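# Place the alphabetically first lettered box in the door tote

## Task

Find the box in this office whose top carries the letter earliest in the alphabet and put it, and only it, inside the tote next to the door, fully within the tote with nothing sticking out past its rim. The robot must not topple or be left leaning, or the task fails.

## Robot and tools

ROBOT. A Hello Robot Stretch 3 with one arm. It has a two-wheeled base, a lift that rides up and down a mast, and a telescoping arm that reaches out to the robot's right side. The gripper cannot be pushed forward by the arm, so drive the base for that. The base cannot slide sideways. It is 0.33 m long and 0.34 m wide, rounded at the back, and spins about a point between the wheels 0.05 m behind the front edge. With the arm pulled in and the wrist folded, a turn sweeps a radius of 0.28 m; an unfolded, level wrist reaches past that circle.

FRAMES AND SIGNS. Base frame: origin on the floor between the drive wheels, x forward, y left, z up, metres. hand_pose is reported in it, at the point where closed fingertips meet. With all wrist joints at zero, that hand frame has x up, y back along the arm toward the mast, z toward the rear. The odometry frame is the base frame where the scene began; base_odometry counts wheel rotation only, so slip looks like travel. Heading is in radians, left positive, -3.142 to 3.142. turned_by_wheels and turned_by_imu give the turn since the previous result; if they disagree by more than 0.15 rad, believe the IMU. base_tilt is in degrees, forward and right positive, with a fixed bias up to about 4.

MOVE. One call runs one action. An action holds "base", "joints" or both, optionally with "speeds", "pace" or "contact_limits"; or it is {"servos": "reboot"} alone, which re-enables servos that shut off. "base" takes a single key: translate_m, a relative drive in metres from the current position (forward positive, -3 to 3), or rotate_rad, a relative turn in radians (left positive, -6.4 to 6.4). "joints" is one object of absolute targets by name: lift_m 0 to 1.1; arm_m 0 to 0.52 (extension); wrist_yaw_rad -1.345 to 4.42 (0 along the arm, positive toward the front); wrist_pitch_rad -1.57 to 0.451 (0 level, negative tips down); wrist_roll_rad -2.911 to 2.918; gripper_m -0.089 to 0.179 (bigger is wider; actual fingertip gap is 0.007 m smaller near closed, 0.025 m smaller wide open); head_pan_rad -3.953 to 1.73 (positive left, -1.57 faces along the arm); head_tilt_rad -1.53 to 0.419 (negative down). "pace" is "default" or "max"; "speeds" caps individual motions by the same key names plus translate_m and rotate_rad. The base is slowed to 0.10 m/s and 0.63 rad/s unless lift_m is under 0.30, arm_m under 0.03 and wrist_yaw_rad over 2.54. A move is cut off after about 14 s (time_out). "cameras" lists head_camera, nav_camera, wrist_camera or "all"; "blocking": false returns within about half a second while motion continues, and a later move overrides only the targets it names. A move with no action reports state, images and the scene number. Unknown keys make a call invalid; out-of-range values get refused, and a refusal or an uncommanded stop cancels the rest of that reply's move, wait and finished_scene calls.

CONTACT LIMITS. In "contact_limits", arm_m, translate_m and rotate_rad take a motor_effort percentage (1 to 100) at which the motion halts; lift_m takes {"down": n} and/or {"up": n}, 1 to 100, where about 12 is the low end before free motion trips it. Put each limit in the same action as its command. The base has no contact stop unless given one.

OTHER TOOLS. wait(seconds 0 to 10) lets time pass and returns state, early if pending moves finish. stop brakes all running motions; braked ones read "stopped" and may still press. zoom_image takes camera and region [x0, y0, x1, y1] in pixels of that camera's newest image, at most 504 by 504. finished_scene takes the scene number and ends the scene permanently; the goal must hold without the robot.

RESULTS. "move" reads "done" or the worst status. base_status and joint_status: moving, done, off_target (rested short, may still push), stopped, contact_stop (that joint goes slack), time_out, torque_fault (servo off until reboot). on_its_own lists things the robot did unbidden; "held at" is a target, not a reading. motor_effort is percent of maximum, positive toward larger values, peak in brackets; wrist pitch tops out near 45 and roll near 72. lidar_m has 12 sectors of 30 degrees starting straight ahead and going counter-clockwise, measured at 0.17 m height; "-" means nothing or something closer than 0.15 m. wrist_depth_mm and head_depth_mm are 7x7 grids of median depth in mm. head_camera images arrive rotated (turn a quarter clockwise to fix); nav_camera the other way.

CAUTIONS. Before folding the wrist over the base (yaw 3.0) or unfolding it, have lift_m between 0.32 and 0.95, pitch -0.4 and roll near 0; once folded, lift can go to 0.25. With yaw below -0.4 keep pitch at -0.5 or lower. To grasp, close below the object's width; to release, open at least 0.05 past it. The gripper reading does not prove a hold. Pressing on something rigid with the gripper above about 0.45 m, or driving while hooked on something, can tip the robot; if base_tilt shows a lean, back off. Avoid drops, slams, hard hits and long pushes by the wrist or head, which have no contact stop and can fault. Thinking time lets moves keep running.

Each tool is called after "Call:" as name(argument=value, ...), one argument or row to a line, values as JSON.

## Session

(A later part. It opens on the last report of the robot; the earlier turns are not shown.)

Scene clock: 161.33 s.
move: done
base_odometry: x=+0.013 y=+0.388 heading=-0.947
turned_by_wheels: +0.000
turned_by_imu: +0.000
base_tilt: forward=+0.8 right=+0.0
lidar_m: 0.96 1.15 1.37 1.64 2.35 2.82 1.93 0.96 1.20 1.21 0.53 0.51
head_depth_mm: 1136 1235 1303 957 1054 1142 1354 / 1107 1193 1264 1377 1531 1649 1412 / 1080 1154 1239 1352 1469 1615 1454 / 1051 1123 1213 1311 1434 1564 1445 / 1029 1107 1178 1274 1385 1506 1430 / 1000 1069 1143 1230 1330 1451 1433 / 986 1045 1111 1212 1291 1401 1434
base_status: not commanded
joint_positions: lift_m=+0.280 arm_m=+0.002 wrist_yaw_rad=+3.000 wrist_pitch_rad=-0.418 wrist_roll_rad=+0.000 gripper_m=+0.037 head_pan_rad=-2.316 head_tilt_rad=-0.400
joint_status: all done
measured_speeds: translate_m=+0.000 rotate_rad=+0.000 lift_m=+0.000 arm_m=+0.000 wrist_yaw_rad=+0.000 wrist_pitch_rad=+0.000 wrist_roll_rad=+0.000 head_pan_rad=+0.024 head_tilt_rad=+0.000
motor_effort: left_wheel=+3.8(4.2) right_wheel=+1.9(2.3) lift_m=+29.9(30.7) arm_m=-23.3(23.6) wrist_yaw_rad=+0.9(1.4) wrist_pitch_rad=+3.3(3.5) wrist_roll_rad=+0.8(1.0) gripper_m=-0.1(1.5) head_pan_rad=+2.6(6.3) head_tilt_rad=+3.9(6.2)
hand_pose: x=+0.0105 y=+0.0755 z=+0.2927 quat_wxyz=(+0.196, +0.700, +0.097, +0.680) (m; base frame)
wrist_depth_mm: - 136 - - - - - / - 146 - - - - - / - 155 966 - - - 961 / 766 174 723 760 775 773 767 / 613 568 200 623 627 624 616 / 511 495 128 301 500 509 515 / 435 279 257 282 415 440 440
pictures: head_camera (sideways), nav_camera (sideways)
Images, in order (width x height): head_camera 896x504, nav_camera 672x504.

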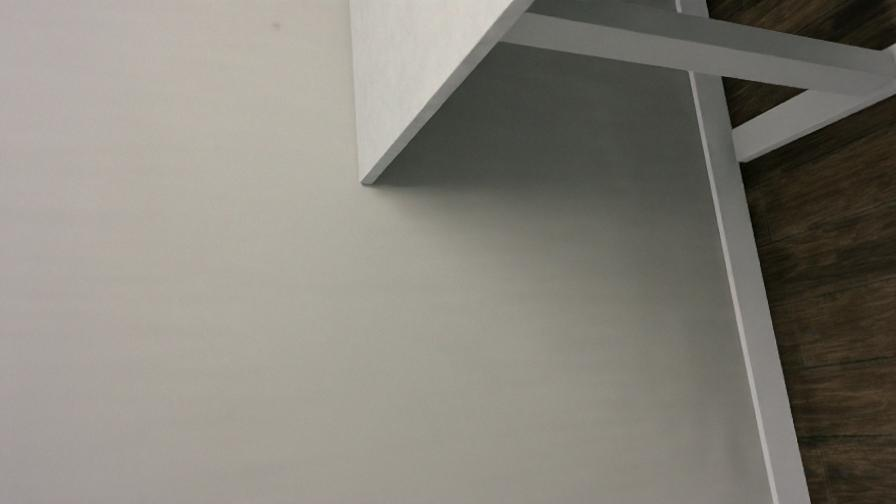

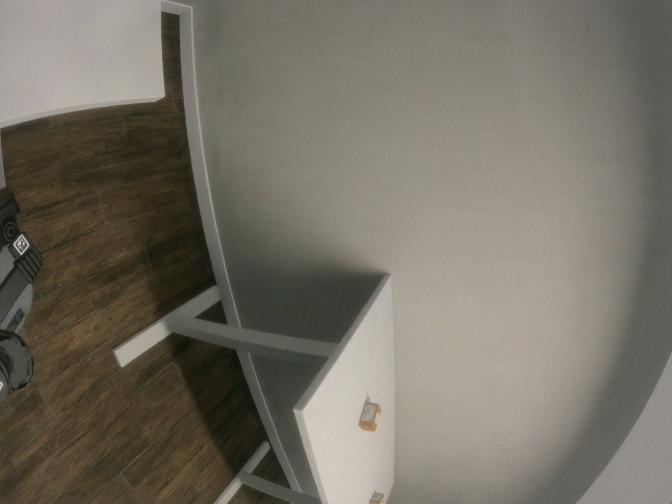

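Call:
move(
  base={"translate_m":-0.2},
  pace="max",
)

Call:
move(
  base={"rotate_rad":-0.515},
  joints={"head_pan_rad":-2.2,"head_tilt_rad":-0.5},
  cameras=["head_camera","nav_camera"],
)

Scene clock: 182.03 s.
move: done
base_odometry: x=-0.103 y=+0.551 heading=-0.947
turned_by_wheels: +0.000
turned_by_imu: +0.001
base_tilt: forward=+1.1 right=-0.2
lidar_m: 1.14 1.30 1.46 1.62 2.42 2.63 1.76 0.79 1.12 1.13 1.22 0.68
head_depth_mm: 1050 1127 1209 906 629 539 1447 / 1018 1103 1187 900 687 966 1079 / 999 1077 1150 952 1371 1495 1408 / 978 1046 1126 1215 1315 1458 1448 / 956 1020 1092 1183 1281 1396 1436 / 936 989 1067 1144 1251 1357 1426 / 918 970 1036 1120 1212 1320 1392
base_status: done
joint_positions: lift_m=+0.280 arm_m=+0.002 wrist_yaw_rad=+3.000 wrist_pitch_rad=-0.418 wrist_roll_rad=+0.000 gripper_m=+0.037 head_pan_rad=-2.300 head_tilt_rad=-0.400
joint_status: not commanded
measured_speeds: all 0
motor_effort: left_wheel=+2.4(16.2) right_wheel=-4.5(10.4) lift_m=+26.4(30.3) arm_m=-22.9(23.7) wrist_yaw_rad=+1.0(1.3) wrist_pitch_rad=+3.0(3.5) wrist_roll_rad=+0.7(1.0) gripper_m=-0.8(1.6) head_pan_rad=+2.9(4.0) head_tilt_rad=+3.3(4.1)
hand_pose: x=+0.0105 y=+0.0755 z=+0.2927 quat_wxyz=(+0.196, +0.700, +0.097, +0.680) (m; base frame)
wrist_depth_mm: - 135 - - - - - / - 145 - - - - - / - 156 938 - - - - / 772 174 733 766 763 756 750 / 614 558 201 619 619 609 613 / 509 497 127 301 495 515 513 / 444 281 257 280 416 437 439
pictures: none

Scene clock: 183.97 s.
move: done
base_odometry: x=-0.103 y=+0.551 heading=-1.461
turned_by_wheels: -0.514
turned_by_imu: -0.512
base_tilt: forward=+1.0 right=-0.1
lidar_m: 0.68 1.14 1.30 1.46 1.94 2.19 2.63 1.76 0.79 1.11 1.13 1.21
head_depth_mm: 1533 1656 1086 727 2019 1611 1359 / 1399 1522 1089 722 1906 1601 1349 / 1283 1398 1080 720 604 1603 1336 / 1190 1294 1081 719 581 1617 1342 / 1120 1206 1070 714 966 1119 1257 / 1046 1123 1067 749 1446 1539 1331 / 991 1056 1061 1223 1356 1478 1332
base_status: done
joint_positions: lift_m=+0.280 arm_m=+0.002 wrist_yaw_rad=+3.000 wrist_pitch_rad=-0.418 wrist_roll_rad=+0.000 gripper_m=+0.037 head_pan_rad=-2.197 head_tilt_rad=-0.498
joint_status: all done
measured_speeds: all 0
motor_effort: left_wheel=+11.7(14.7) right_wheel=-10.7(14.8) lift_m=+22.0(26.3) arm_m=-23.2(23.6) wrist_yaw_rad=+0.7(1.5) wrist_pitch_rad=+3.0(3.5) wrist_roll_rad=+0.9(1.1) gripper_m=-0.4(1.2) head_pan_rad=+1.3(4.1) head_tilt_rad=-2.1(5.0)
hand_pose: x=+0.0105 y=+0.0755 z=+0.2927 quat_wxyz=(+0.196, +0.700, +0.097, +0.680) (m; base frame)
wrist_depth_mm: - 136 - - - - - / - 146 - - - - - / - 155 959 - - - - / 790 175 723 763 781 764 768 / 618 582 200 613 614 619 613 / 514 497 128 298 492 511 510 / 438 281 256 281 417 440 435
pictures: head_camera (sideways), nav_camera (sideways)
Images, in order (width x height): head_camera 896x504, nav_camera 672x504.

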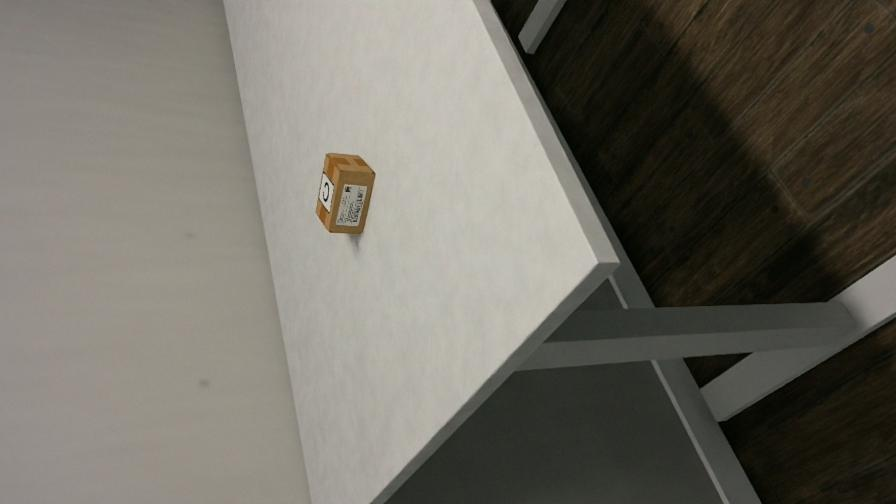

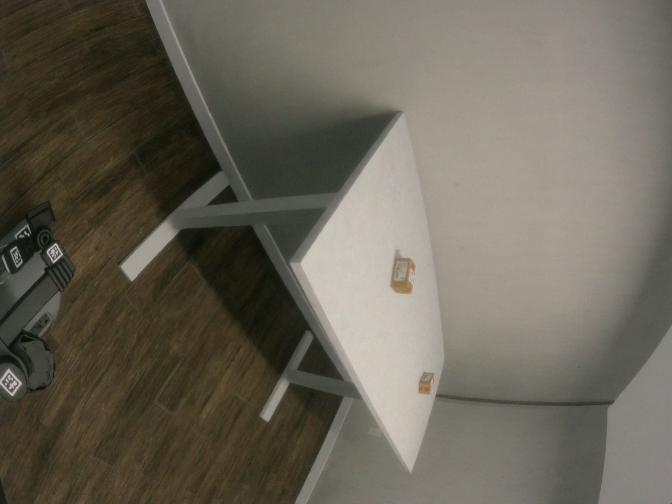

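Call:
move(
  base={"translate_m":-0.67},
  joints={"head_pan_rad":-1.6},
  pace="max",
)

Call:
move(
  joints={"lift_m":0.94,"gripper_m":0.16},
  pace="max",
)

Call:
move(
  joints={"wrist_yaw_rad":0.38,"wrist_pitch_rad":-0.4,"lift_m":0.96},
  pace="max",
)

Call:
move(
  joints={"arm_m":0.22,"lift_m":0.93},
  cameras=["wrist_camera","nav_camera"],
)

Scene clock: 199.10 s.
move: done
base_odometry: x=-0.177 y=+1.217 heading=-1.461
turned_by_wheels: +0.000
turned_by_imu: +0.002
base_tilt: forward=+1.0 right=-0.1
lidar_m: 1.34 1.69 1.61 1.39 1.69 2.11 1.97 1.21 1.26 1.18 0.78 1.53
head_depth_mm: 1013 1093 1077 722 543 1568 1343 / 1001 1096 1072 719 539 1569 1335 / 1001 1085 1073 715 538 1561 1339 / 995 1077 1061 713 535 1560 1337 / 989 1071 1062 712 533 1552 1324 / 984 1075 1048 709 532 1512 1295 / 977 1065 1049 704 532 1033 1277
base_status: done
joint_positions: lift_m=+0.280 arm_m=+0.002 wrist_yaw_rad=+3.000 wrist_pitch_rad=-0.418 wrist_roll_rad=+0.000 gripper_m=+0.037 head_pan_rad=-1.598 head_tilt_rad=-0.500
joint_status: all done
measured_speeds: all 0
motor_effort: left_wheel=-3.0(15.3) right_wheel=+0.5(15.2) lift_m=+29.5(30.0) arm_m=-21.6(22.9) wrist_yaw_rad=+0.9(1.5) wrist_pitch_rad=+3.0(3.5) wrist_roll_rad=+0.5(0.9) gripper_m=+0.2(1.1) head_pan_rad=-2.6(4.3) head_tilt_rad=-1.7(3.7)
hand_pose: x=+0.0105 y=+0.0755 z=+0.2927 quat_wxyz=(+0.196, +0.700, +0.097, +0.680) (m; base frame)
wrist_depth_mm: - 136 - - - - - / - 146 - - - - - / - 156 967 - - - - / 756 174 722 772 773 772 772 / 625 561 201 614 610 605 624 / 516 493 127 297 497 519 511 / 445 279 256 279 423 442 442
pictures: none

Scene clock: 204.30 s.
move: done
base_odometry: x=-0.177 y=+1.217 heading=-1.461
turned_by_wheels: +0.000
turned_by_imu: +0.001
base_tilt: forward=+1.0 right=+0.0
lidar_m: 1.34 1.69 1.61 1.39 1.70 2.11 1.97 1.21 1.26 1.18 0.78 1.53
head_depth_mm: 1005 1103 1079 719 541 1597 - / 1003 1104 1076 720 539 1599 - / 995 1086 1070 716 538 1583 - / 995 1074 1066 712 536 1573 - / 988 1077 1062 707 536 1572 - / 983 1069 1052 709 532 1557 1269 / 978 1064 1039 705 534 1041 1273
base_status: not commanded
joint_positions: lift_m=+0.940 arm_m=+0.002 wrist_yaw_rad=+3.000 wrist_pitch_rad=-0.418 wrist_roll_rad=+0.000 gripper_m=+0.160 head_pan_rad=-1.600 head_tilt_rad=-0.500
joint_status: all done
measured_speeds: all 0
motor_effort: left_wheel=-2.9(3.3) right_wheel=+0.1(0.9) lift_m=+29.4(32.9) arm_m=-20.5(22.0) wrist_yaw_rad=+0.8(1.5) wrist_pitch_rad=+3.5(3.5) wrist_roll_rad=+0.8(1.0) gripper_m=-0.3(93.7) head_pan_rad=-3.7(4.6) head_tilt_rad=-1.6(2.7)
hand_pose: x=+0.0105 y=+0.0755 z=+0.9528 quat_wxyz=(+0.196, +0.700, +0.097, +0.680) (m; base frame)
wrist_depth_mm: - 135 - - - - - / - 146 - - - - - / - 155 - - - - - / - 174 - - - - - / - 186 - - - - - / - 125 230 - - 119 - / - 124 256 - - - 112
pictures: none

Scene clock: 206.00 s.
move: done
base_odometry: x=-0.177 y=+1.217 heading=-1.461
turned_by_wheels: +0.000
turned_by_imu: +0.000
base_tilt: forward=+1.1 right=-0.1
lidar_m: 1.34 1.69 1.61 1.39 1.70 2.11 1.97 1.21 1.26 1.17 0.78 1.53
head_depth_mm: 1010 1101 1080 720 561 - - / 1002 1097 1072 717 538 1610 - / 1000 1086 1066 716 536 495 - / 995 1075 1069 713 555 - - / 991 1071 1059 707 553 - 1268 / 983 1062 1051 709 532 1497 1266 / 982 1060 1044 706 532 392 1268
base_status: not commanded
joint_positions: lift_m=+0.960 arm_m=+0.002 wrist_yaw_rad=+0.383 wrist_pitch_rad=-0.417 wrist_roll_rad=+0.000 gripper_m=+0.160 head_pan_rad=-1.600 head_tilt_rad=-0.500
joint_status: all done
measured_speeds: all 0
motor_effort: left_wheel=-3.2(3.3) right_wheel=+0.4(0.9) lift_m=+30.3(33.1) arm_m=-20.2(20.8) wrist_yaw_rad=-2.1(7.4) wrist_pitch_rad=+2.8(6.6) wrist_roll_rad=+0.8(0.9) gripper_m=+0.3(0.9) head_pan_rad=-3.0(4.4) head_tilt_rad=-0.7(2.2)
hand_pose: x=+0.0625 y=-0.3549 z=+0.9728 quat_wxyz=(+0.707, +0.276, -0.651, -0.012) (m; base frame)
wrist_depth_mm: - - - - - - - / - - - - 437 - - / 390 363 360 364 368 368 367 / 302 271 272 273 274 274 275 / - - 248 227 217 219 219 / - 125 - - - 123 177 / - - - - - - 110
pictures: none

Scene clock: 208.83 s.
move: done
base_odometry: x=-0.177 y=+1.217 heading=-1.461
turned_by_wheels: +0.000
turned_by_imu: -0.013
base_tilt: forward=+0.9 right=-0.1
lidar_m: 1.35 1.70 1.61 1.39 1.69 2.11 1.96 1.21 1.24 1.18 0.79 1.52
head_depth_mm: 1021 1106 1077 337 365 1570 1343 / 1007 1101 1079 330 358 1561 1335 / 1008 1091 1072 345 368 1560 1332 / 995 1079 1073 442 436 1555 1338 / 989 1067 1062 680 517 1562 1336 / 983 1062 1056 708 534 1511 1314 / 980 1057 1045 708 533 1016 1246
base_status: not commanded
joint_positions: lift_m=+0.930 arm_m=+0.220 wrist_yaw_rad=+0.397 wrist_pitch_rad=-0.351 wrist_roll_rad=+0.010 gripper_m=+0.160 head_pan_rad=-1.601 head_tilt_rad=-0.501
joint_status: all done
measured_speeds: translate_m=+0.000 rotate_rad=+0.001 lift_m=+0.000 arm_m=+0.000 wrist_yaw_rad=+0.000 wrist_pitch_rad=+0.000 wrist_roll_rad=+0.000 head_pan_rad=+0.000 head_tilt_rad=+0.000
on_its_own: wrist_yaw_rad is at rest, and its effort (-14.7) is outside its rest range (-9 to +9); wrist_pitch_rad is at rest, and its effort (-9.2) is outside its rest range (-8 to +12)
motor_effort: left_wheel=+6.4(10.0) right_wheel=-4.7(16.5) lift_m=+14.9(28.8) arm_m=+24.1(45.2) wrist_yaw_rad=-14.7(36.1) wrist_pitch_rad=-9.2(17.8) wrist_roll_rad=-2.5(7.5) gripper_m=-1.3(6.9) head_pan_rad=-1.5(3.9) head_tilt_rad=-0.1(1.8)
hand_pose: x=+0.0684 y=-0.5792 z=+0.9579 quat_wxyz=(+0.704, +0.259, -0.661, +0.015) (m; base frame)
wrist_depth_mm: - - - - - - - / - - - - - - - / 377 373 369 254 342 369 369 / 264 263 261 260 262 261 259 / 202 202 202 202 201 200 200 / 165 138 164 164 164 122 157 / - 130 138 138 138 138 110
pictures: nav_camera (sideways), wrist_camera
Images, in order (width x height): nav_camera 672x504, wrist_camera 644x364.

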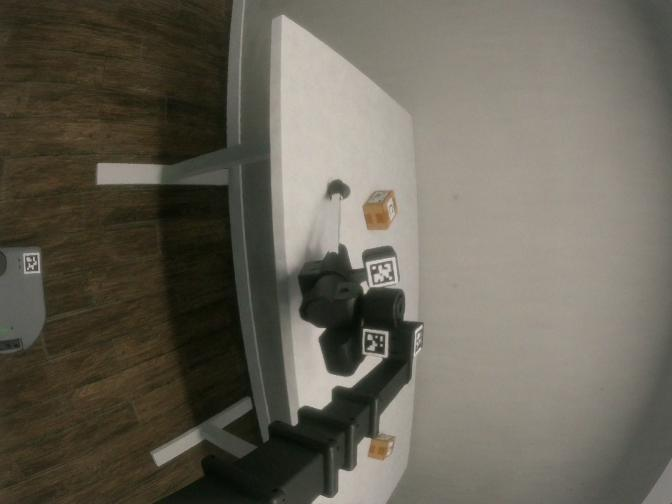

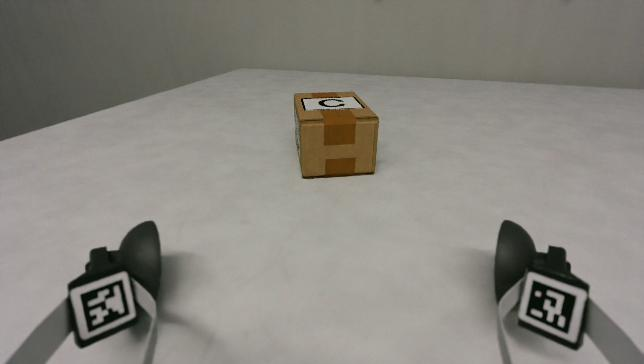

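Call:
move(
  joints={"lift_m":0.965},
  cameras=["wrist_camera"],
)

Scene clock: 212.23 s.
move: done
base_odometry: x=-0.177 y=+1.217 heading=-1.461
turned_by_wheels: +0.000
turned_by_imu: +0.000
base_tilt: forward=+0.8 right=-0.2
lidar_m: 1.34 1.70 1.61 1.39 1.70 2.11 1.96 1.21 1.24 1.18 0.79 1.52
head_depth_mm: 1014 1106 1070 338 524 1554 1348 / 1009 1091 317 327 503 1553 1342 / 1003 1086 1065 342 370 1563 1326 / 993 1085 1069 424 485 1553 1336 / 994 1071 1055 679 534 1562 1333 / 982 1066 1054 709 534 1516 1302 / 975 1055 1052 707 532 1014 1237
base_status: not commanded
joint_positions: lift_m=+0.965 arm_m=+0.220 wrist_yaw_rad=+0.383 wrist_pitch_rad=-0.414 wrist_roll_rad=+0.005 gripper_m=+0.160 head_pan_rad=-1.601 head_tilt_rad=-0.501
joint_status: all done
measured_speeds: all 0
motor_effort: left_wheel=+6.0(6.3) right_wheel=-3.8(4.6) lift_m=+30.5(31.1) arm_m=-19.7(19.7) wrist_yaw_rad=-2.5(14.6) wrist_pitch_rad=+2.2(9.2) wrist_roll_rad=-0.7(2.8) gripper_m=-0.3(3.8) head_pan_rad=+0.7(1.5) head_tilt_rad=-0.1(2.2)
hand_pose: x=+0.0626 y=-0.5736 z=+0.9786 quat_wxyz=(+0.706, +0.275, -0.653, -0.012) (m; base frame)
wrist_depth_mm: - - - - - - - / - - - - - - - / 378 378 356 266 377 378 358 / 281 283 281 270 280 281 283 / 225 226 226 225 226 225 225 / 194 125 187 188 188 128 182 / 114 123 160 161 161 156 110
pictures: wrist_camera
Images, in order (width x height): wrist_camera 644x364.

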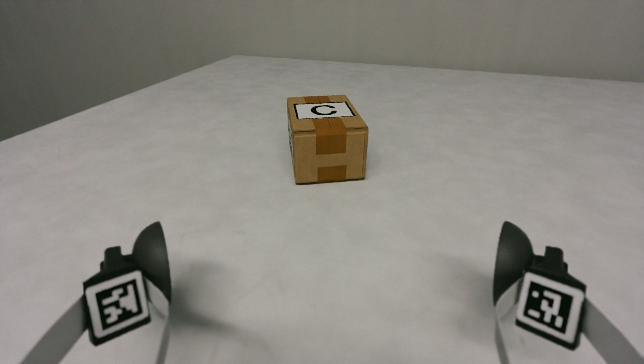

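Call:
move(
  base={"translate_m":0.056},
  joints={"lift_m":0.96,"arm_m":0.353},
  cameras=["wrist_camera"],
)

Scene clock: 217.57 s.
move: done
base_odometry: x=-0.171 y=+1.161 heading=-1.461
turned_by_wheels: +0.000
turned_by_imu: +0.001
base_tilt: forward=+1.1 right=+0.0
lidar_m: 1.29 1.76 1.59 1.40 1.74 2.17 2.02 1.25 1.26 1.17 0.77 1.50
head_depth_mm: 1011 1093 379 352 540 1562 1349 / 1006 1088 453 655 538 1557 1336 / 998 1089 448 540 537 1552 1341 / 991 1080 553 567 536 1550 1341 / 983 1070 1062 678 535 1553 1329 / 975 1060 1050 688 531 1432 1183 / 975 1057 1046 707 533 1467 1327
base_status: done
joint_positions: lift_m=+0.960 arm_m=+0.353 wrist_yaw_rad=+0.383 wrist_pitch_rad=-0.415 wrist_roll_rad=+0.004 gripper_m=+0.160 head_pan_rad=-1.601 head_tilt_rad=-0.501
joint_status: all done
measured_speeds: all 0
motor_effort: left_wheel=+11.5(13.1) right_wheel=-0.8(7.8) lift_m=+20.9(27.4) arm_m=+23.9(26.4) wrist_yaw_rad=-2.4(2.5) wrist_pitch_rad=+2.5(2.9) wrist_roll_rad=-0.7(1.0) gripper_m=+0.4(1.1) head_pan_rad=+2.1(3.9) head_tilt_rad=+3.0(3.3)
hand_pose: x=+0.0625 y=-0.7065 z=+0.9734 quat_wxyz=(+0.706, +0.275, -0.653, -0.012) (m; base frame)
wrist_depth_mm: - - - - - - - / - - - - - - - / 341 365 364 366 365 365 367 / 273 270 273 179 272 273 273 / 217 217 217 143 209 217 217 / 186 125 176 137 168 127 175 / 113 123 155 150 154 150 110
pictures: wrist_camera
Images, in order (width x height): wrist_camera 644x364.

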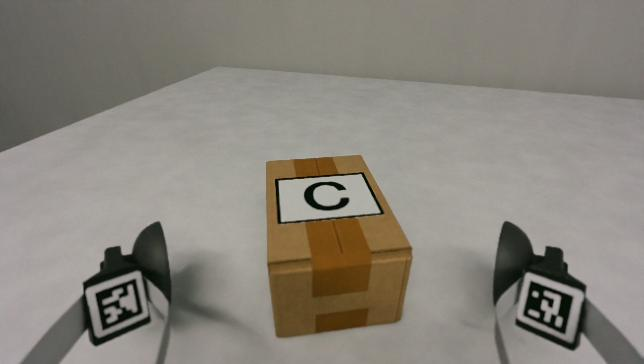

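Nearly identical to before. Lower slightly and grip.

Call:
move(
  joints={"lift_m":0.952,"arm_m":0.36},
)

Call:
move(
  joints={"gripper_m":0.015},
)

Call:
move(
  joints={"lift_m":1.05},
  pace="max",
  cameras=["wrist_camera"],
)

Call:
move(
  joints={"arm_m":0.0,"head_pan_rad":0.9,"head_tilt_rad":-0.4},
  speeds={"arm_m":0.25},
  cameras=["nav_camera"],
)

Scene clock: 221.87 s.
move: done
base_odometry: x=-0.171 y=+1.161 heading=-1.461
turned_by_wheels: +0.000
turned_by_imu: +0.001
base_tilt: forward=+0.9 right=-0.1
lidar_m: 1.29 1.76 1.59 1.40 1.74 2.17 2.02 1.25 1.26 1.17 0.76 1.51
head_depth_mm: 1014 1101 435 333 522 1565 1345 / 1004 1089 456 628 538 1565 1341 / 995 1086 458 483 538 1576 1337 / 987 1071 572 623 537 1549 1338 / 988 1063 1060 680 536 1552 1332 / 974 1063 1056 705 535 1434 1209 / 973 1054 1047 706 533 1486 1333
base_status: not commanded
joint_positions: lift_m=+0.952 arm_m=+0.360 wrist_yaw_rad=+0.383 wrist_pitch_rad=-0.415 wrist_roll_rad=+0.004 gripper_m=+0.160 head_pan_rad=-1.600 head_tilt_rad=-0.500
joint_status: all done
measured_speeds: all 0
motor_effort: left_wheel=+11.3(11.5) right_wheel=-0.6(0.7) lift_m=+22.6(23.4) arm_m=+24.0(25.5) wrist_yaw_rad=-2.1(2.5) wrist_pitch_rad=+2.4(2.8) wrist_roll_rad=-0.4(0.8) gripper_m=+0.2(1.2) head_pan_rad=+4.1(4.1) head_tilt_rad=+1.2(3.5)
hand_pose: x=+0.0625 y=-0.7135 z=+0.9653 quat_wxyz=(+0.706, +0.275, -0.653, -0.012) (m; base frame)
wrist_depth_mm: - - - - - - - / - - - - - - - / 327 344 341 346 344 343 347 / 255 258 257 163 256 257 256 / 205 206 199 130 197 204 205 / 171 123 165 128 166 128 160 / - 123 146 142 144 142 110
pictures: none

Scene clock: 223.87 s.
move: done
base_odometry: x=-0.171 y=+1.161 heading=-1.461
turned_by_wheels: +0.000
turned_by_imu: +0.000
base_tilt: forward=+1.0 right=-0.2
lidar_m: 1.29 1.76 1.59 1.40 1.73 2.18 2.02 1.25 1.26 1.17 0.76 1.51
head_depth_mm: 1009 1102 436 332 522 1569 1339 / 1003 1093 456 631 540 1561 1342 / 991 1080 457 484 537 1553 1332 / 985 1071 752 623 537 1565 1347 / 993 1068 1052 709 535 1555 1333 / 979 1059 1050 710 532 1431 1211 / 975 1056 1048 705 533 1484 1338
base_status: not commanded
joint_positions: lift_m=+0.952 arm_m=+0.360 wrist_yaw_rad=+0.383 wrist_pitch_rad=-0.411 wrist_roll_rad=+0.004 gripper_m=+0.016 head_pan_rad=-1.600 head_tilt_rad=-0.500
joint_status: all done
measured_speeds: all 0
motor_effort: left_wheel=+11.1(11.6) right_wheel=-0.8(1.0) lift_m=+29.4(29.6) arm_m=+24.0(24.5) wrist_yaw_rad=-2.4(3.0) wrist_pitch_rad=+1.8(3.0) wrist_roll_rad=-0.7(0.8) gripper_m=-23.4(98.2) head_pan_rad=+1.8(4.0) head_tilt_rad=+2.6(4.0)
hand_pose: x=+0.0627 y=-0.7140 z=+0.9663 quat_wxyz=(+0.706, +0.274, -0.653, -0.011) (m; base frame)
wrist_depth_mm: - - - - - - - / - - - - - - - / 327 351 351 350 350 348 352 / 260 259 247 165 262 260 261 / 207 207 199 132 154 207 207 / 172 172 122 129 130 172 172 / 147 107 143 142 143 143 147
pictures: none

Scene clock: 225.30 s.
move: done
base_odometry: x=-0.171 y=+1.161 heading=-1.461
turned_by_wheels: +0.000
turned_by_imu: +0.000
base_tilt: forward=+1.1 right=+0.0
lidar_m: 1.29 1.76 1.59 1.40 1.74 2.18 2.02 1.25 1.27 1.17 0.76 1.51
head_depth_mm: 1002 319 1081 720 542 1566 1346 / 983 415 940 719 539 1564 1349 / 990 420 439 715 536 1556 1342 / 987 512 525 713 536 1556 1335 / 982 1068 880 712 535 1545 1348 / 978 1055 1053 708 533 1445 1205 / 971 1051 1048 706 532 1476 1332
base_status: not commanded
joint_positions: lift_m=+1.050 arm_m=+0.360 wrist_yaw_rad=+0.383 wrist_pitch_rad=-0.424 wrist_roll_rad=+0.004 gripper_m=+0.016 head_pan_rad=-1.600 head_tilt_rad=-0.500
joint_status: all done
measured_speeds: all 0
motor_effort: left_wheel=+11.0(11.5) right_wheel=-0.4(1.0) lift_m=+30.3(34.0) arm_m=+23.8(24.4) wrist_yaw_rad=-2.2(2.7) wrist_pitch_rad=+4.4(4.5) wrist_roll_rad=-0.5(0.9) gripper_m=-22.3(23.4) head_pan_rad=+2.4(3.9) head_tilt_rad=+3.0(3.8)
hand_pose: x=+0.0621 y=-0.7125 z=+1.0614 quat_wxyz=(+0.706, +0.278, -0.651, -0.015) (m; base frame)
wrist_depth_mm: - - - - - - - / - - - - - - - / - - - - - - - / - 414 393 166 392 410 411 / 347 347 332 132 147 346 346 / 287 299 122 129 130 290 291 / 246 105 246 236 241 247 246
pictures: wrist_camera
Images, in order (width x height): wrist_camera 644x364.

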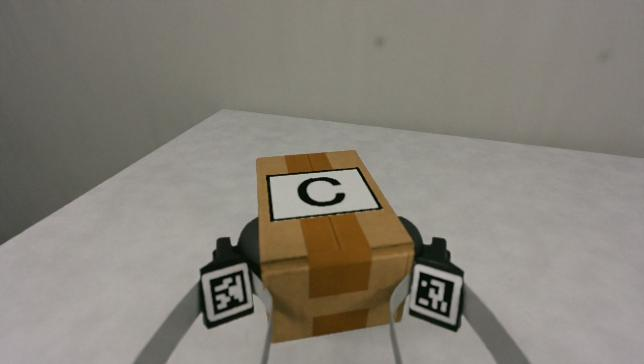

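Scene clock: 228.77 s.
move: done
base_odometry: x=-0.171 y=+1.161 heading=-1.461
turned_by_wheels: +0.000
turned_by_imu: +0.001
base_tilt: forward=+1.0 right=-0.1
lidar_m: 1.29 1.76 1.59 1.40 1.74 2.18 2.02 1.25 1.26 1.17 0.77 1.51
head_depth_mm: 1733 1839 1779 1250 2106 1795 1457 / 1873 1965 1767 2199 2229 1771 1432 / 1993 2120 1888 2100 2029 1773 1441 / 2054 2244 1996 2352 2179 1771 1444 / 1944 2096 2185 2203 2135 1772 1438 / 1401 1467 1580 1681 1840 1766 1437 / 1408 1553 1677 1790 2042 1689 1428
base_status: not commanded
joint_positions: lift_m=+1.050 arm_m=+0.002 wrist_yaw_rad=+0.383 wrist_pitch_rad=-0.424 wrist_roll_rad=+0.004 gripper_m=+0.016 head_pan_rad=+0.908 head_tilt_rad=-0.398
joint_status: all done
joint sent to its limit — arm_m, lower limit.
measured_speeds: all 0
motor_effort: left_wheel=+11.0(11.4) right_wheel=-0.8(1.0) lift_m=+29.7(30.8) arm_m=-22.4(24.8) wrist_yaw_rad=-2.1(2.6) wrist_pitch_rad=+4.3(4.5) wrist_roll_rad=-0.7(0.9) gripper_m=-21.8(23.2) head_pan_rad=-2.1(4.9) head_tilt_rad=+1.1(6.0)
hand_pose: x=+0.0620 y=-0.3542 z=+1.0613 quat_wxyz=(+0.706, +0.278, -0.651, -0.015) (m; base frame)
wrist_depth_mm: - - - - - - - / - - - - - - - / - - - - - - - / - - 393 167 394 412 414 / - 343 337 132 152 347 348 / - 323 122 129 130 292 289 / - - - 262 251 248 249
pictures: nav_camera (sideways)
Images, in order (width x height): nav_camera 672x504.

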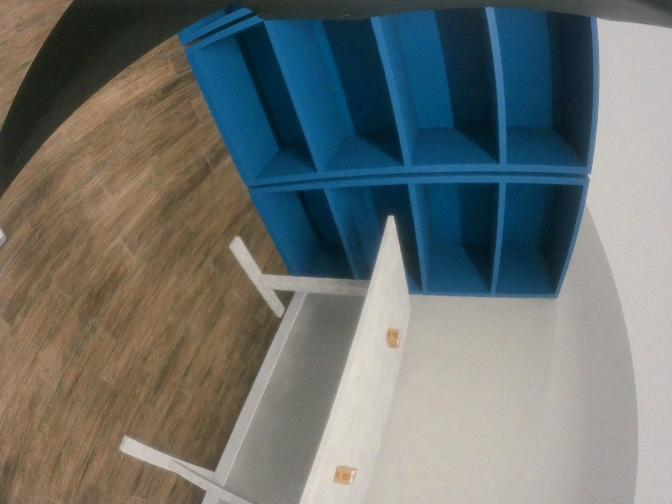

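Call:
move(
  base={"translate_m":-1.25},
  joints={"wrist_yaw_rad":1.57,"head_pan_rad":1.57,"head_tilt_rad":-0.4},
  pace="max",
  cameras=["nav_camera"],
)

Call:
move(
  base={"translate_m":-0.31},
  joints={"lift_m":0.75},
  pace="max",
  cameras=["nav_camera","wrist_camera"],
)

Scene clock: 256.70 s.
move: done
base_odometry: x=-0.308 y=+2.403 heading=-1.461
turned_by_wheels: +0.000
turned_by_imu: +0.004
base_tilt: forward=+0.9 right=-0.2
lidar_m: 2.53 2.36 1.65 1.27 1.26 0.85 0.79 0.80 1.01 1.31 0.87 1.66
head_depth_mm: 1465 1598 1657 1801 1911 1688 1451 / 1448 1580 1641 1794 1920 1658 1437 / 1197 1426 1377 1741 1507 1635 1457 / 3014 3242 3444 3095 2197 1759 1450 / 3005 3176 3434 3048 2270 1769 1439 / 2989 3169 3444 3124 2301 1762 1432 / 2873 - - - - 1706 1428
base_status: done
joint_positions: lift_m=+1.050 arm_m=+0.002 wrist_yaw_rad=+1.567 wrist_pitch_rad=-0.424 wrist_roll_rad=+0.004 gripper_m=+0.016 head_pan_rad=+1.570 head_tilt_rad=-0.400
joint_status: all done
measured_speeds: all 0
motor_effort: left_wheel=-5.7(14.6) right_wheel=-2.6(12.4) lift_m=+24.7(29.0) arm_m=+23.2(23.3) wrist_yaw_rad=+3.2(10.5) wrist_pitch_rad=+4.1(4.7) wrist_roll_rad=-0.8(0.8) gripper_m=-22.8(22.9) head_pan_rad=-3.0(5.0) head_tilt_rad=-1.6(3.4)
hand_pose: x=+0.2023 y=-0.1478 z=+1.0613 quat_wxyz=(+0.594, +0.594, -0.386, +0.381) (m; base frame)
wrist_depth_mm: - - - - - - - / - - - - - - - / - - - - - - - / - - - 166 - - 414 / - - 157 132 153 - - / - - 122 129 130 - - / - - - - - - -
pictures: nav_camera (sideways)
Images, in order (width x height): nav_camera 672x504.

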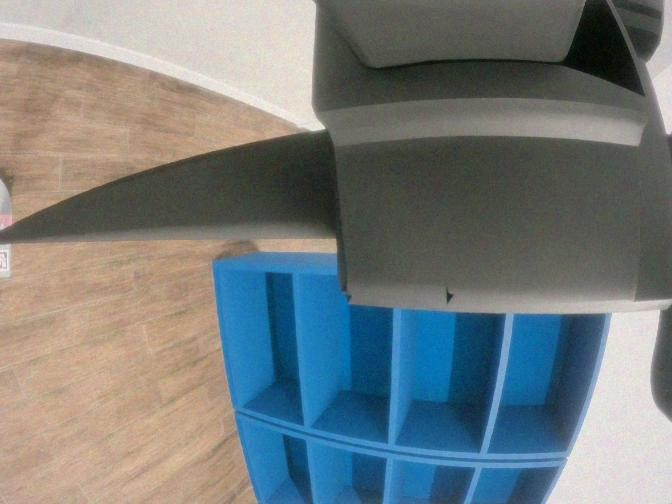

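Scene clock: 260.73 s.
move: done
base_odometry: x=-0.342 y=+2.711 heading=-1.461
turned_by_wheels: +0.000
turned_by_imu: +0.001
base_tilt: forward=+0.9 right=-0.2
lidar_m: 2.84 2.59 1.32 1.33 0.78 0.52 0.48 0.49 0.62 1.34 1.00 1.73
head_depth_mm: 1296 1289 1292 1362 1487 1626 1441 / 2976 3201 3379 2778 1799 1676 1434 / 2989 3163 3449 3263 2323 1766 1440 / 2934 3237 3441 3100 2286 1768 1440 / 2940 3197 3445 3249 2274 1766 1437 / 2880 3032 2954 2885 2267 1759 1429 / 1870 1881 1895 1892 1883 1706 1437
base_status: done
joint_positions: lift_m=+0.750 arm_m=+0.002 wrist_yaw_rad=+1.567 wrist_pitch_rad=-0.424 wrist_roll_rad=+0.004 gripper_m=+0.016 head_pan_rad=+1.570 head_tilt_rad=-0.400
joint_status: all done
measured_speeds: all 0
motor_effort: left_wheel=-5.1(14.8) right_wheel=-2.0(9.0) lift_m=+24.6(24.6) arm_m=+22.6(23.5) wrist_yaw_rad=+2.7(4.0) wrist_pitch_rad=+4.3(4.6) wrist_roll_rad=-0.7(0.8) gripper_m=-22.1(22.9) head_pan_rad=-2.7(4.6) head_tilt_rad=-1.8(3.1)
hand_pose: x=+0.2022 y=-0.1478 z=+0.7613 quat_wxyz=(+0.594, +0.594, -0.386, +0.381) (m; base frame)
wrist_depth_mm: - - - - - - - / - - - - - - - / - - - - - - - / - - - 166 - - - / - - 156 132 152 - - / - - 122 129 130 - - / 912 869 896 867 906 939 832
pictures: nav_camera (sideways), wrist_camera
Images, in order (width x height): nav_camera 672x504, wrist_camera 644x364.

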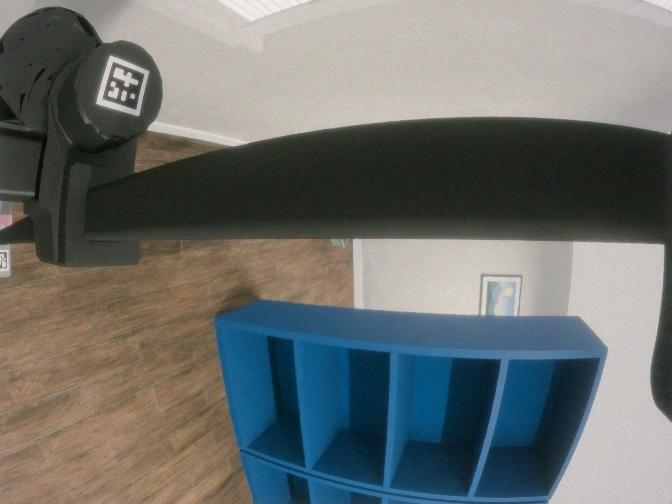

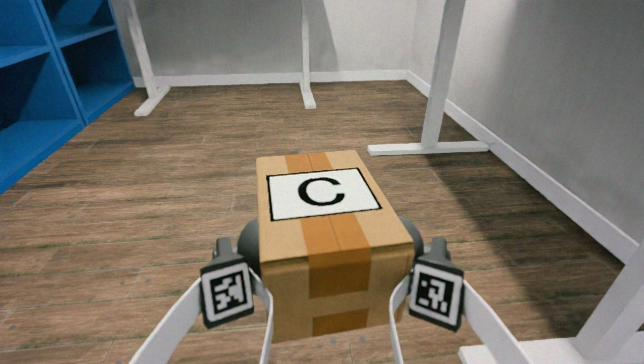

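Call:
move(
  base={"rotate_rad":1.66},
  joints={"head_pan_rad":0,"head_tilt_rad":-0.5},
  cameras=["head_camera","nav_camera"],
)

Scene clock: 267.80 s.
move: done
base_odometry: x=-0.342 y=+2.711 heading=+0.199
turned_by_wheels: +1.659
turned_by_imu: +1.655
base_tilt: forward=+1.1 right=-0.2
lidar_m: 1.64 0.71 0.51 0.48 0.50 0.66 1.34 1.00 1.85 2.84 1.83 1.32
head_depth_mm: 2915 3145 1639 1613 1598 1594 1349 / 2945 3191 3404 2647 2008 1599 1343 / 2958 3137 3488 2661 1993 1602 1341 / 2969 3180 3465 2662 1979 1573 1336 / 2915 3190 3391 2656 1990 1583 1329 / 1937 2046 2123 2143 1914 1595 1336 / 1432 1446 1468 1475 1501 1481 1330
base_status: done
joint_positions: lift_m=+0.750 arm_m=+0.002 wrist_yaw_rad=+1.567 wrist_pitch_rad=-0.424 wrist_roll_rad=+0.004 gripper_m=+0.016 head_pan_rad=-0.004 head_tilt_rad=-0.501
joint_status: all done
measured_speeds: all 0
motor_effort: left_wheel=-11.6(14.6) right_wheel=+10.7(15.1) lift_m=+27.9(30.9) arm_m=+6.1(22.2) wrist_yaw_rad=+3.2(3.8) wrist_pitch_rad=+4.4(4.7) wrist_roll_rad=-0.8(0.8) gripper_m=-21.0(22.9) head_pan_rad=+3.0(5.9) head_tilt_rad=-0.5(5.0)
hand_pose: x=+0.2022 y=-0.1477 z=+0.7613 quat_wxyz=(+0.594, +0.594, -0.385, +0.381) (m; base frame)
wrist_depth_mm: - - - - - - - / - - - - - - - / - - - - - - - / - - - 167 - - - / - - 157 132 153 - - / - - 122 128 130 - - / - 105 901 877 894 887 897
pictures: head_camera (sideways), nav_camera (sideways)
Images, in order (width x height): head_camera 896x504, nav_camera 672x504.

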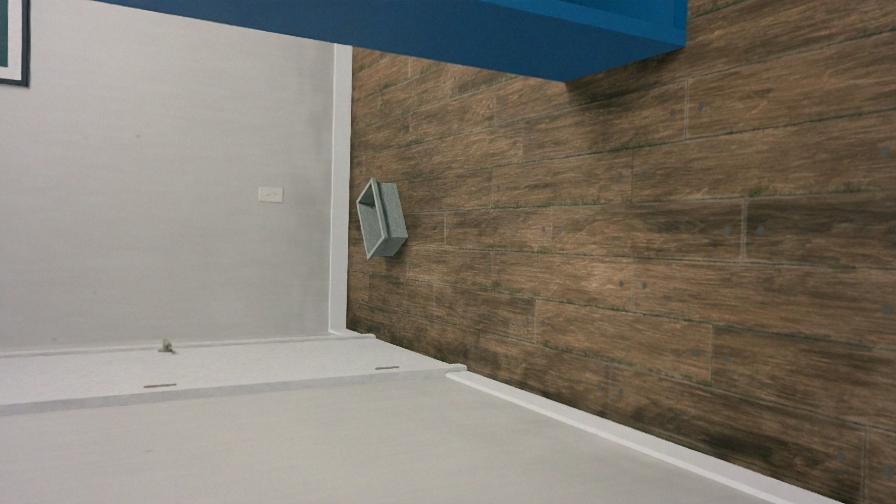

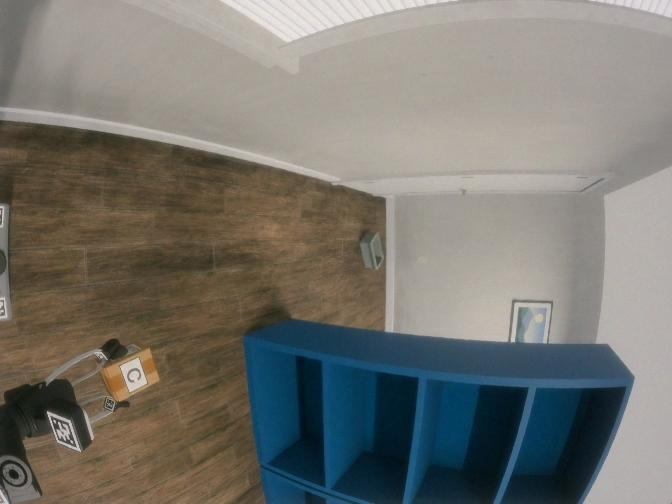

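Call:
move(
  base={"translate_m":1.25},
  pace="max",
)

Call:
move(
  base={"translate_m":0.95},
  joints={"head_pan_rad":-1.5,"head_tilt_rad":-0.25},
  pace="max",
  cameras=["nav_camera","head_camera"],
)

Scene clock: 286.83 s.
move: done
base_odometry: x=+0.883 y=+2.958 heading=+0.199
turned_by_wheels: +0.000
turned_by_imu: +0.001
base_tilt: forward=+1.2 right=+0.0
lidar_m: 2.17 0.78 0.55 0.53 0.54 0.72 1.82 2.66 3.18 0.43 0.45 0.59
head_depth_mm: 1826 1991 2170 2375 2009 1618 1339 / 1864 2004 2184 2416 1994 1608 1341 / 1856 2017 2208 2382 1926 1606 1339 / 1849 2017 2248 2383 1896 1600 1349 / 1858 2014 2199 2405 1959 1581 1336 / 1863 2011 2153 2311 1908 1594 1339 / 1491 1523 1523 1557 1583 1511 1334
base_status: done
joint_positions: lift_m=+0.750 arm_m=+0.002 wrist_yaw_rad=+1.567 wrist_pitch_rad=-0.424 wrist_roll_rad=+0.004 gripper_m=+0.016 head_pan_rad=+0.000 head_tilt_rad=-0.500
joint_status: not commanded
measured_speeds: all 0
motor_effort: left_wheel=+6.9(12.7) right_wheel=+1.9(14.7) lift_m=+22.0(25.5) arm_m=-15.5(23.6) wrist_yaw_rad=+3.5(4.0) wrist_pitch_rad=+4.2(4.6) wrist_roll_rad=-0.4(0.9) gripper_m=-22.5(23.5) head_pan_rad=+3.0(5.1) head_tilt_rad=+2.7(4.3)
hand_pose: x=+0.2022 y=-0.1477 z=+0.7613 quat_wxyz=(+0.594, +0.594, -0.385, +0.381) (m; base frame)
wrist_depth_mm: 748 - - - - - 322 / 813 - - - - - 324 / 878 - - - - - 324 / - - - 166 - - 327 / - - 157 132 153 486 330 / - - 122 128 130 450 329 / - 882 900 876 873 430 328
pictures: none

Scene clock: 297.27 s.
move: done
base_odometry: x=+1.815 y=+3.146 heading=+0.199
turned_by_wheels: +0.000
turned_by_imu: +0.000
base_tilt: forward=+1.2 right=-0.3
lidar_m: 1.23 0.80 0.57 0.53 0.58 0.77 1.93 0.64 0.68 1.70 1.83 1.29
head_depth_mm: 2756 2461 2330 2249 2162 1988 1678 / 2814 2914 3013 3104 2835 2159 1666 / 2823 2942 3056 3232 3002 2148 1674 / 2874 2970 3097 3246 2848 2116 1643 / 2890 3013 3148 3386 2962 2110 1646 / 2954 3086 3184 3330 2984 2109 1632 / 2903 2970 2988 3109 2843 2111 1641
base_status: done
joint_positions: lift_m=+0.750 arm_m=+0.002 wrist_yaw_rad=+1.567 wrist_pitch_rad=-0.424 wrist_roll_rad=+0.004 gripper_m=+0.016 head_pan_rad=-1.500 head_tilt_rad=-0.250
joint_status: all done
measured_speeds: all 0
motor_effort: left_wheel=+6.6(13.4) right_wheel=+2.4(11.6) lift_m=+22.9(23.2) arm_m=-9.3(15.8) wrist_yaw_rad=+3.0(3.9) wrist_pitch_rad=+4.5(4.7) wrist_roll_rad=-0.6(0.8) gripper_m=-22.6(23.3) head_pan_rad=+3.8(5.7) head_tilt_rad=-1.8(5.7)
hand_pose: x=+0.2022 y=-0.1477 z=+0.7613 quat_wxyz=(+0.594, +0.594, -0.385, +0.381) (m; base frame)
wrist_depth_mm: - - - - - - - / - - - - - - - / 781 - - - - - - / 850 - - 166 - - - / 899 - 157 132 153 - - / - - 122 128 130 - - / 859 878 882 861 880 893 891
pictures: head_camera (sideways), nav_camera (sideways)
Images, in order (width x height): head_camera 896x504, nav_camera 672x504.

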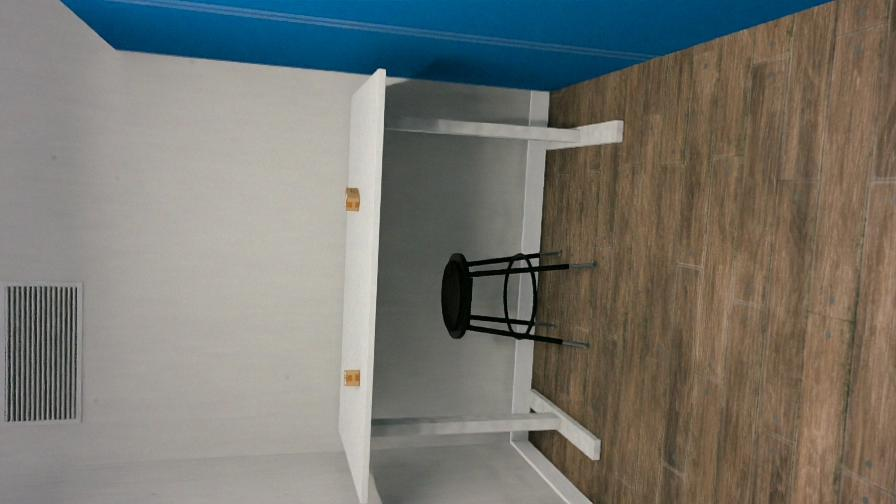

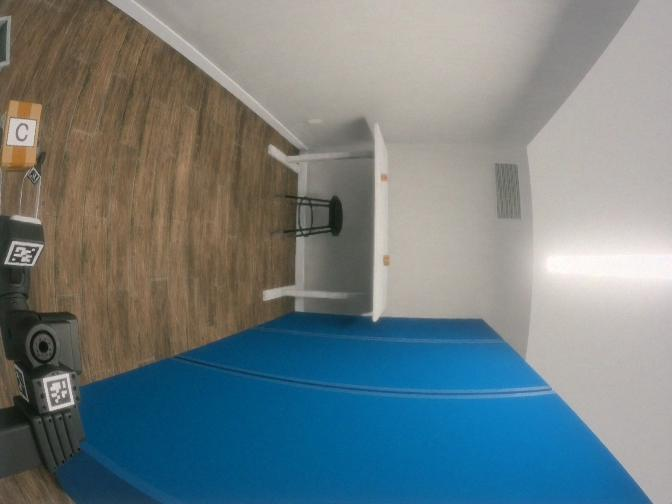

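Call:
zoom_image(
  camera="head_camera",
  region=[335, 180, 375, 220],
)

Scaled by 12.600 from the camera's 896x504 image, which has a finer 1280x720 frame.

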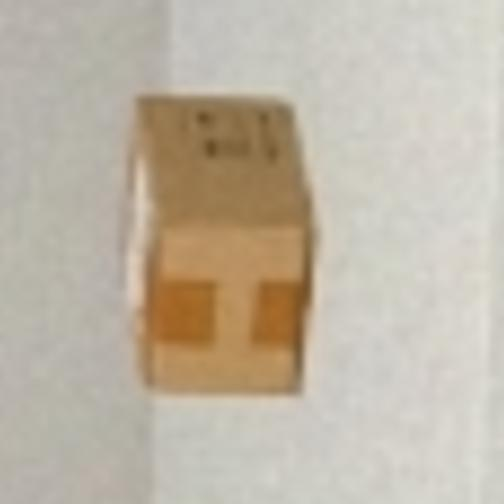

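Call:
move(
  base={"rotate_rad":1.57},
  joints={"head_pan_rad":-1.57,"head_tilt_rad":-0.8},
)

Call:
move(
  base={"translate_m":-0.17},
  joints={"wrist_yaw_rad":0.0,"wrist_pitch_rad":-1.5},
  cameras=["all"],
)

Scene clock: 312.80 s.
move: done
base_odometry: x=+1.815 y=+3.146 heading=+1.768
turned_by_wheels: +1.569
turned_by_imu: +1.565
base_tilt: forward=+1.0 right=-0.1
lidar_m: 0.53 0.57 0.76 1.82 0.64 0.67 1.62 1.86 1.30 1.23 0.81 0.57
head_depth_mm: 1089 1246 1445 1690 1514 1305 291 / 1094 1243 1448 1670 1507 388 288 / 1088 1244 1460 1684 1506 383 310 / 1096 1240 1448 1672 1492 1288 368 / 1105 1253 1457 1680 1501 1287 366 / 1101 1258 1452 1689 1507 1317 337 / 1102 1256 1450 1652 1479 1314 1131
base_status: done
joint_positions: lift_m=+0.750 arm_m=+0.002 wrist_yaw_rad=+1.567 wrist_pitch_rad=-0.424 wrist_roll_rad=+0.004 gripper_m=+0.016 head_pan_rad=-1.570 head_tilt_rad=-0.803
joint_status: all done
measured_speeds: all 0
motor_effort: left_wheel=-11.3(14.6) right_wheel=+10.6(14.7) lift_m=+23.7(23.9) arm_m=-19.0(19.0) wrist_yaw_rad=+3.2(3.8) wrist_pitch_rad=+4.2(4.6) wrist_roll_rad=-0.7(0.8) gripper_m=-21.7(23.4) head_pan_rad=-2.8(5.5) head_tilt_rad=+0.5(6.2)
hand_pose: x=+0.2022 y=-0.1477 z=+0.7613 quat_wxyz=(+0.594, +0.594, -0.385, +0.381) (m; base frame)
wrist_depth_mm: 424 421 404 - - - - / 449 461 439 - - - - / 494 496 493 - - - - / 534 538 527 166 - - - / - - 148 132 135 - - / - - 122 129 130 - 716 / - - - 139 - - 802
pictures: none

Scene clock: 315.60 s.
move: done
base_odometry: x=+1.848 y=+2.979 heading=+1.769
turned_by_wheels: +0.000
turned_by_imu: +0.000
base_tilt: forward=+1.0 right=-0.2
lidar_m: 0.70 0.75 0.98 2.37 0.59 0.66 1.59 1.88 1.32 1.24 1.07 0.75
head_depth_mm: 1095 1252 1457 1682 1512 1305 290 / 1101 1257 1458 1675 1513 1316 289 / 1101 1255 1459 1688 1508 1315 307 / 1103 1263 1457 1686 1502 1289 1129 / 1103 1251 1468 1693 1502 1291 1167 / 1108 1263 1465 1675 1502 1280 1174 / 1108 1268 1473 1691 1513 1310 1162
base_status: done
joint_positions: lift_m=+0.750 arm_m=+0.002 wrist_yaw_rad=+0.003 wrist_pitch_rad=-1.496 wrist_roll_rad=+0.004 gripper_m=+0.016 head_pan_rad=-1.570 head_tilt_rad=-0.800
joint_status: all done
measured_speeds: all 0
motor_effort: left_wheel=-1.6(15.2) right_wheel=-6.7(9.1) lift_m=+23.9(24.3) arm_m=-20.4(23.4) wrist_yaw_rad=-2.1(4.4) wrist_pitch_rad=-0.8(5.3) wrist_roll_rad=-0.2(0.8) gripper_m=-21.5(22.9) head_pan_rad=-3.1(4.2) head_tilt_rad=+0.9(2.1)
hand_pose: x=-0.0216 y=-0.1419 z=+0.6314 quat_wxyz=(+0.518, +0.481, -0.518, -0.481) (m; base frame)
wrist_depth_mm: 756 764 769 764 751 754 738 / 758 760 772 774 758 751 749 / 778 783 771 772 772 748 758 / 795 780 783 166 769 776 745 / 783 798 156 131 137 785 771 / 805 799 122 129 130 776 769 / 785 825 794 531 801 781 790
pictures: head_camera (sideways), nav_camera (sideways), wrist_camera
Images, in order (width x height): head_camera 896x504, nav_camera 672x504, wrist_camera 644x364.

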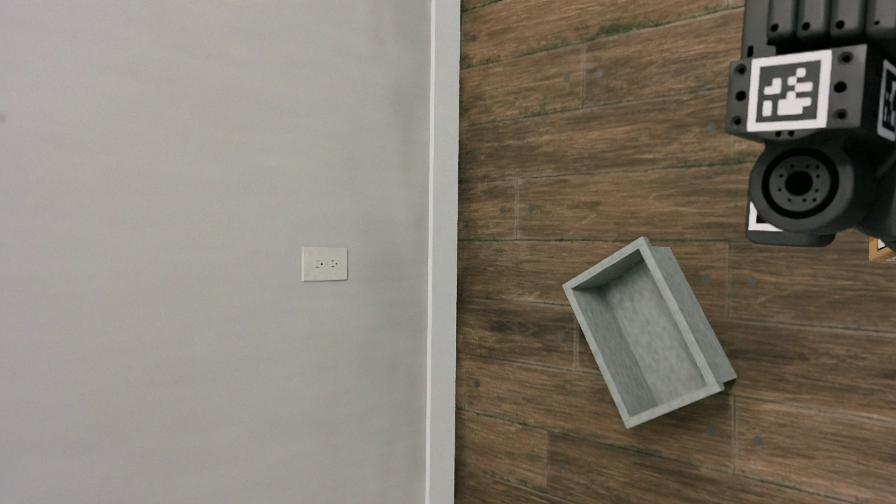

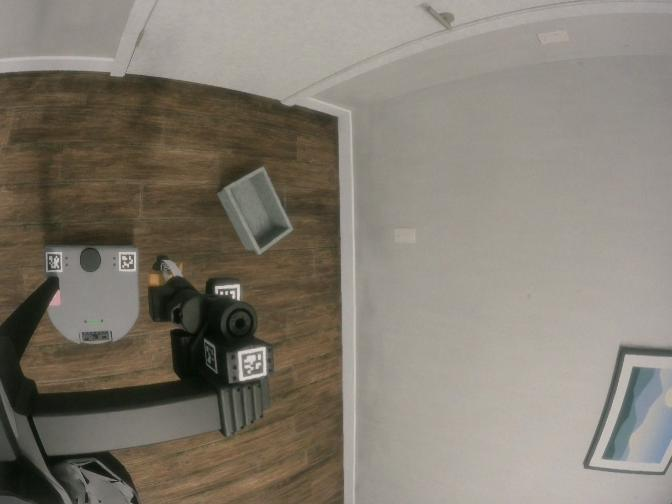

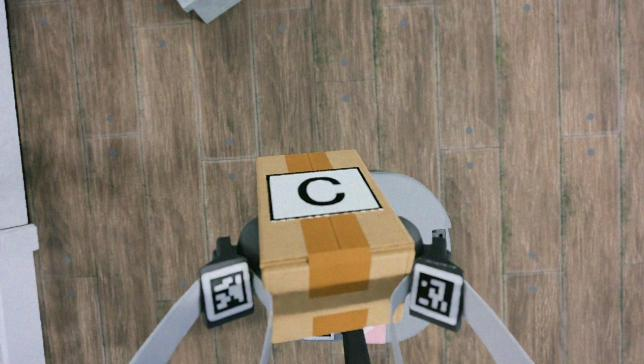

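Call:
move(
  base={"translate_m":0.232},
  joints={"arm_m":0.49,"wrist_roll_rad":-0.52,"lift_m":0.47},
  cameras=["head_camera","wrist_camera"],
)

Scene clock: 327.37 s.
move: done
base_odometry: x=+1.803 y=+3.207 heading=+1.769
turned_by_wheels: +0.000
turned_by_imu: +0.001
base_tilt: forward=+0.9 right=-0.1
lidar_m: 0.47 0.51 0.67 1.62 0.70 0.68 1.63 1.86 1.30 1.23 0.72 0.51
head_depth_mm: 1092 1237 1433 1659 1508 1316 1162 / 1085 1240 1450 1627 732 631 543 / 1087 1233 1447 854 1352 1288 1158 / 1089 1243 1451 1673 1474 1285 1157 / 1095 1245 1434 1688 1501 1309 1168 / 1095 1243 1460 1680 1515 1323 1156 / 1094 1263 1420 1537 1445 1309 1159
base_status: done
joint_positions: lift_m=+0.470 arm_m=+0.490 wrist_yaw_rad=+0.003 wrist_pitch_rad=-1.497 wrist_roll_rad=-0.516 gripper_m=+0.016 head_pan_rad=-1.570 head_tilt_rad=-0.800
joint_status: all done
measured_speeds: all 0
motor_effort: left_wheel=+9.2(10.9) right_wheel=+2.3(14.9) lift_m=+22.7(25.8) arm_m=+23.8(27.4) wrist_yaw_rad=-2.1(2.8) wrist_pitch_rad=-0.5(1.1) wrist_roll_rad=-0.3(3.0) gripper_m=-22.3(22.9) head_pan_rad=-2.4(4.9) head_tilt_rad=-1.1(2.0)
hand_pose: x=-0.0216 y=-0.6298 z=+0.3514 quat_wxyz=(+0.634, +0.589, -0.367, -0.342) (m; base frame)
wrist_depth_mm: 480 480 482 484 494 495 490 / 481 487 487 491 495 497 500 / 492 491 496 392 - 502 510 / 494 496 390 166 - 504 518 / 505 502 156 132 138 521 523 / 513 512 122 129 130 518 528 / 514 509 524 522 529 528 533
pictures: head_camera (sideways), wrist_camera
Images, in order (width x height): head_camera 896x504, wrist_camera 644x364.

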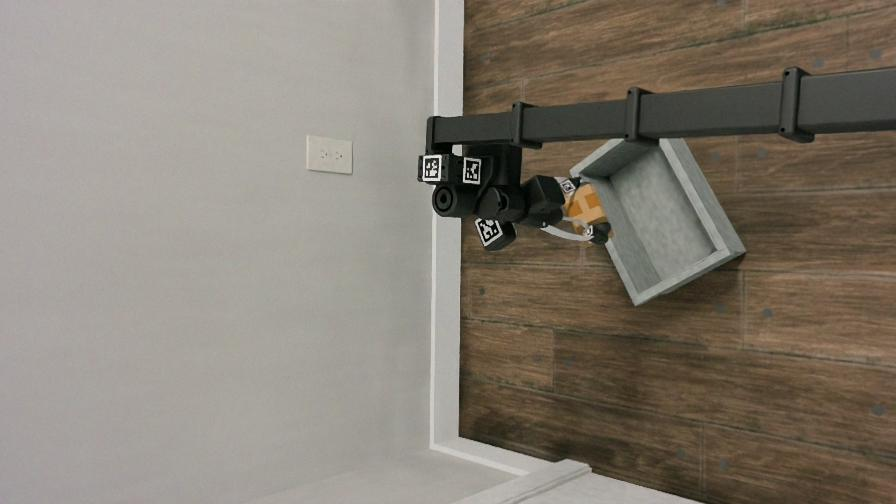

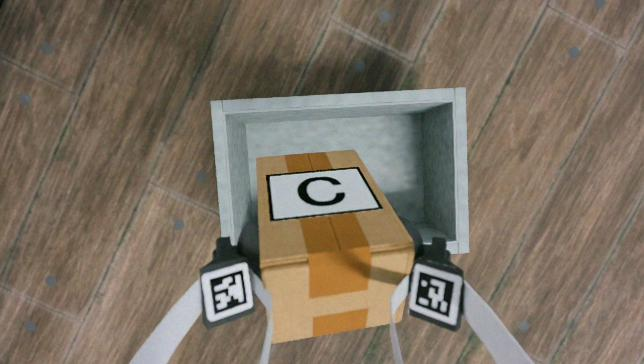

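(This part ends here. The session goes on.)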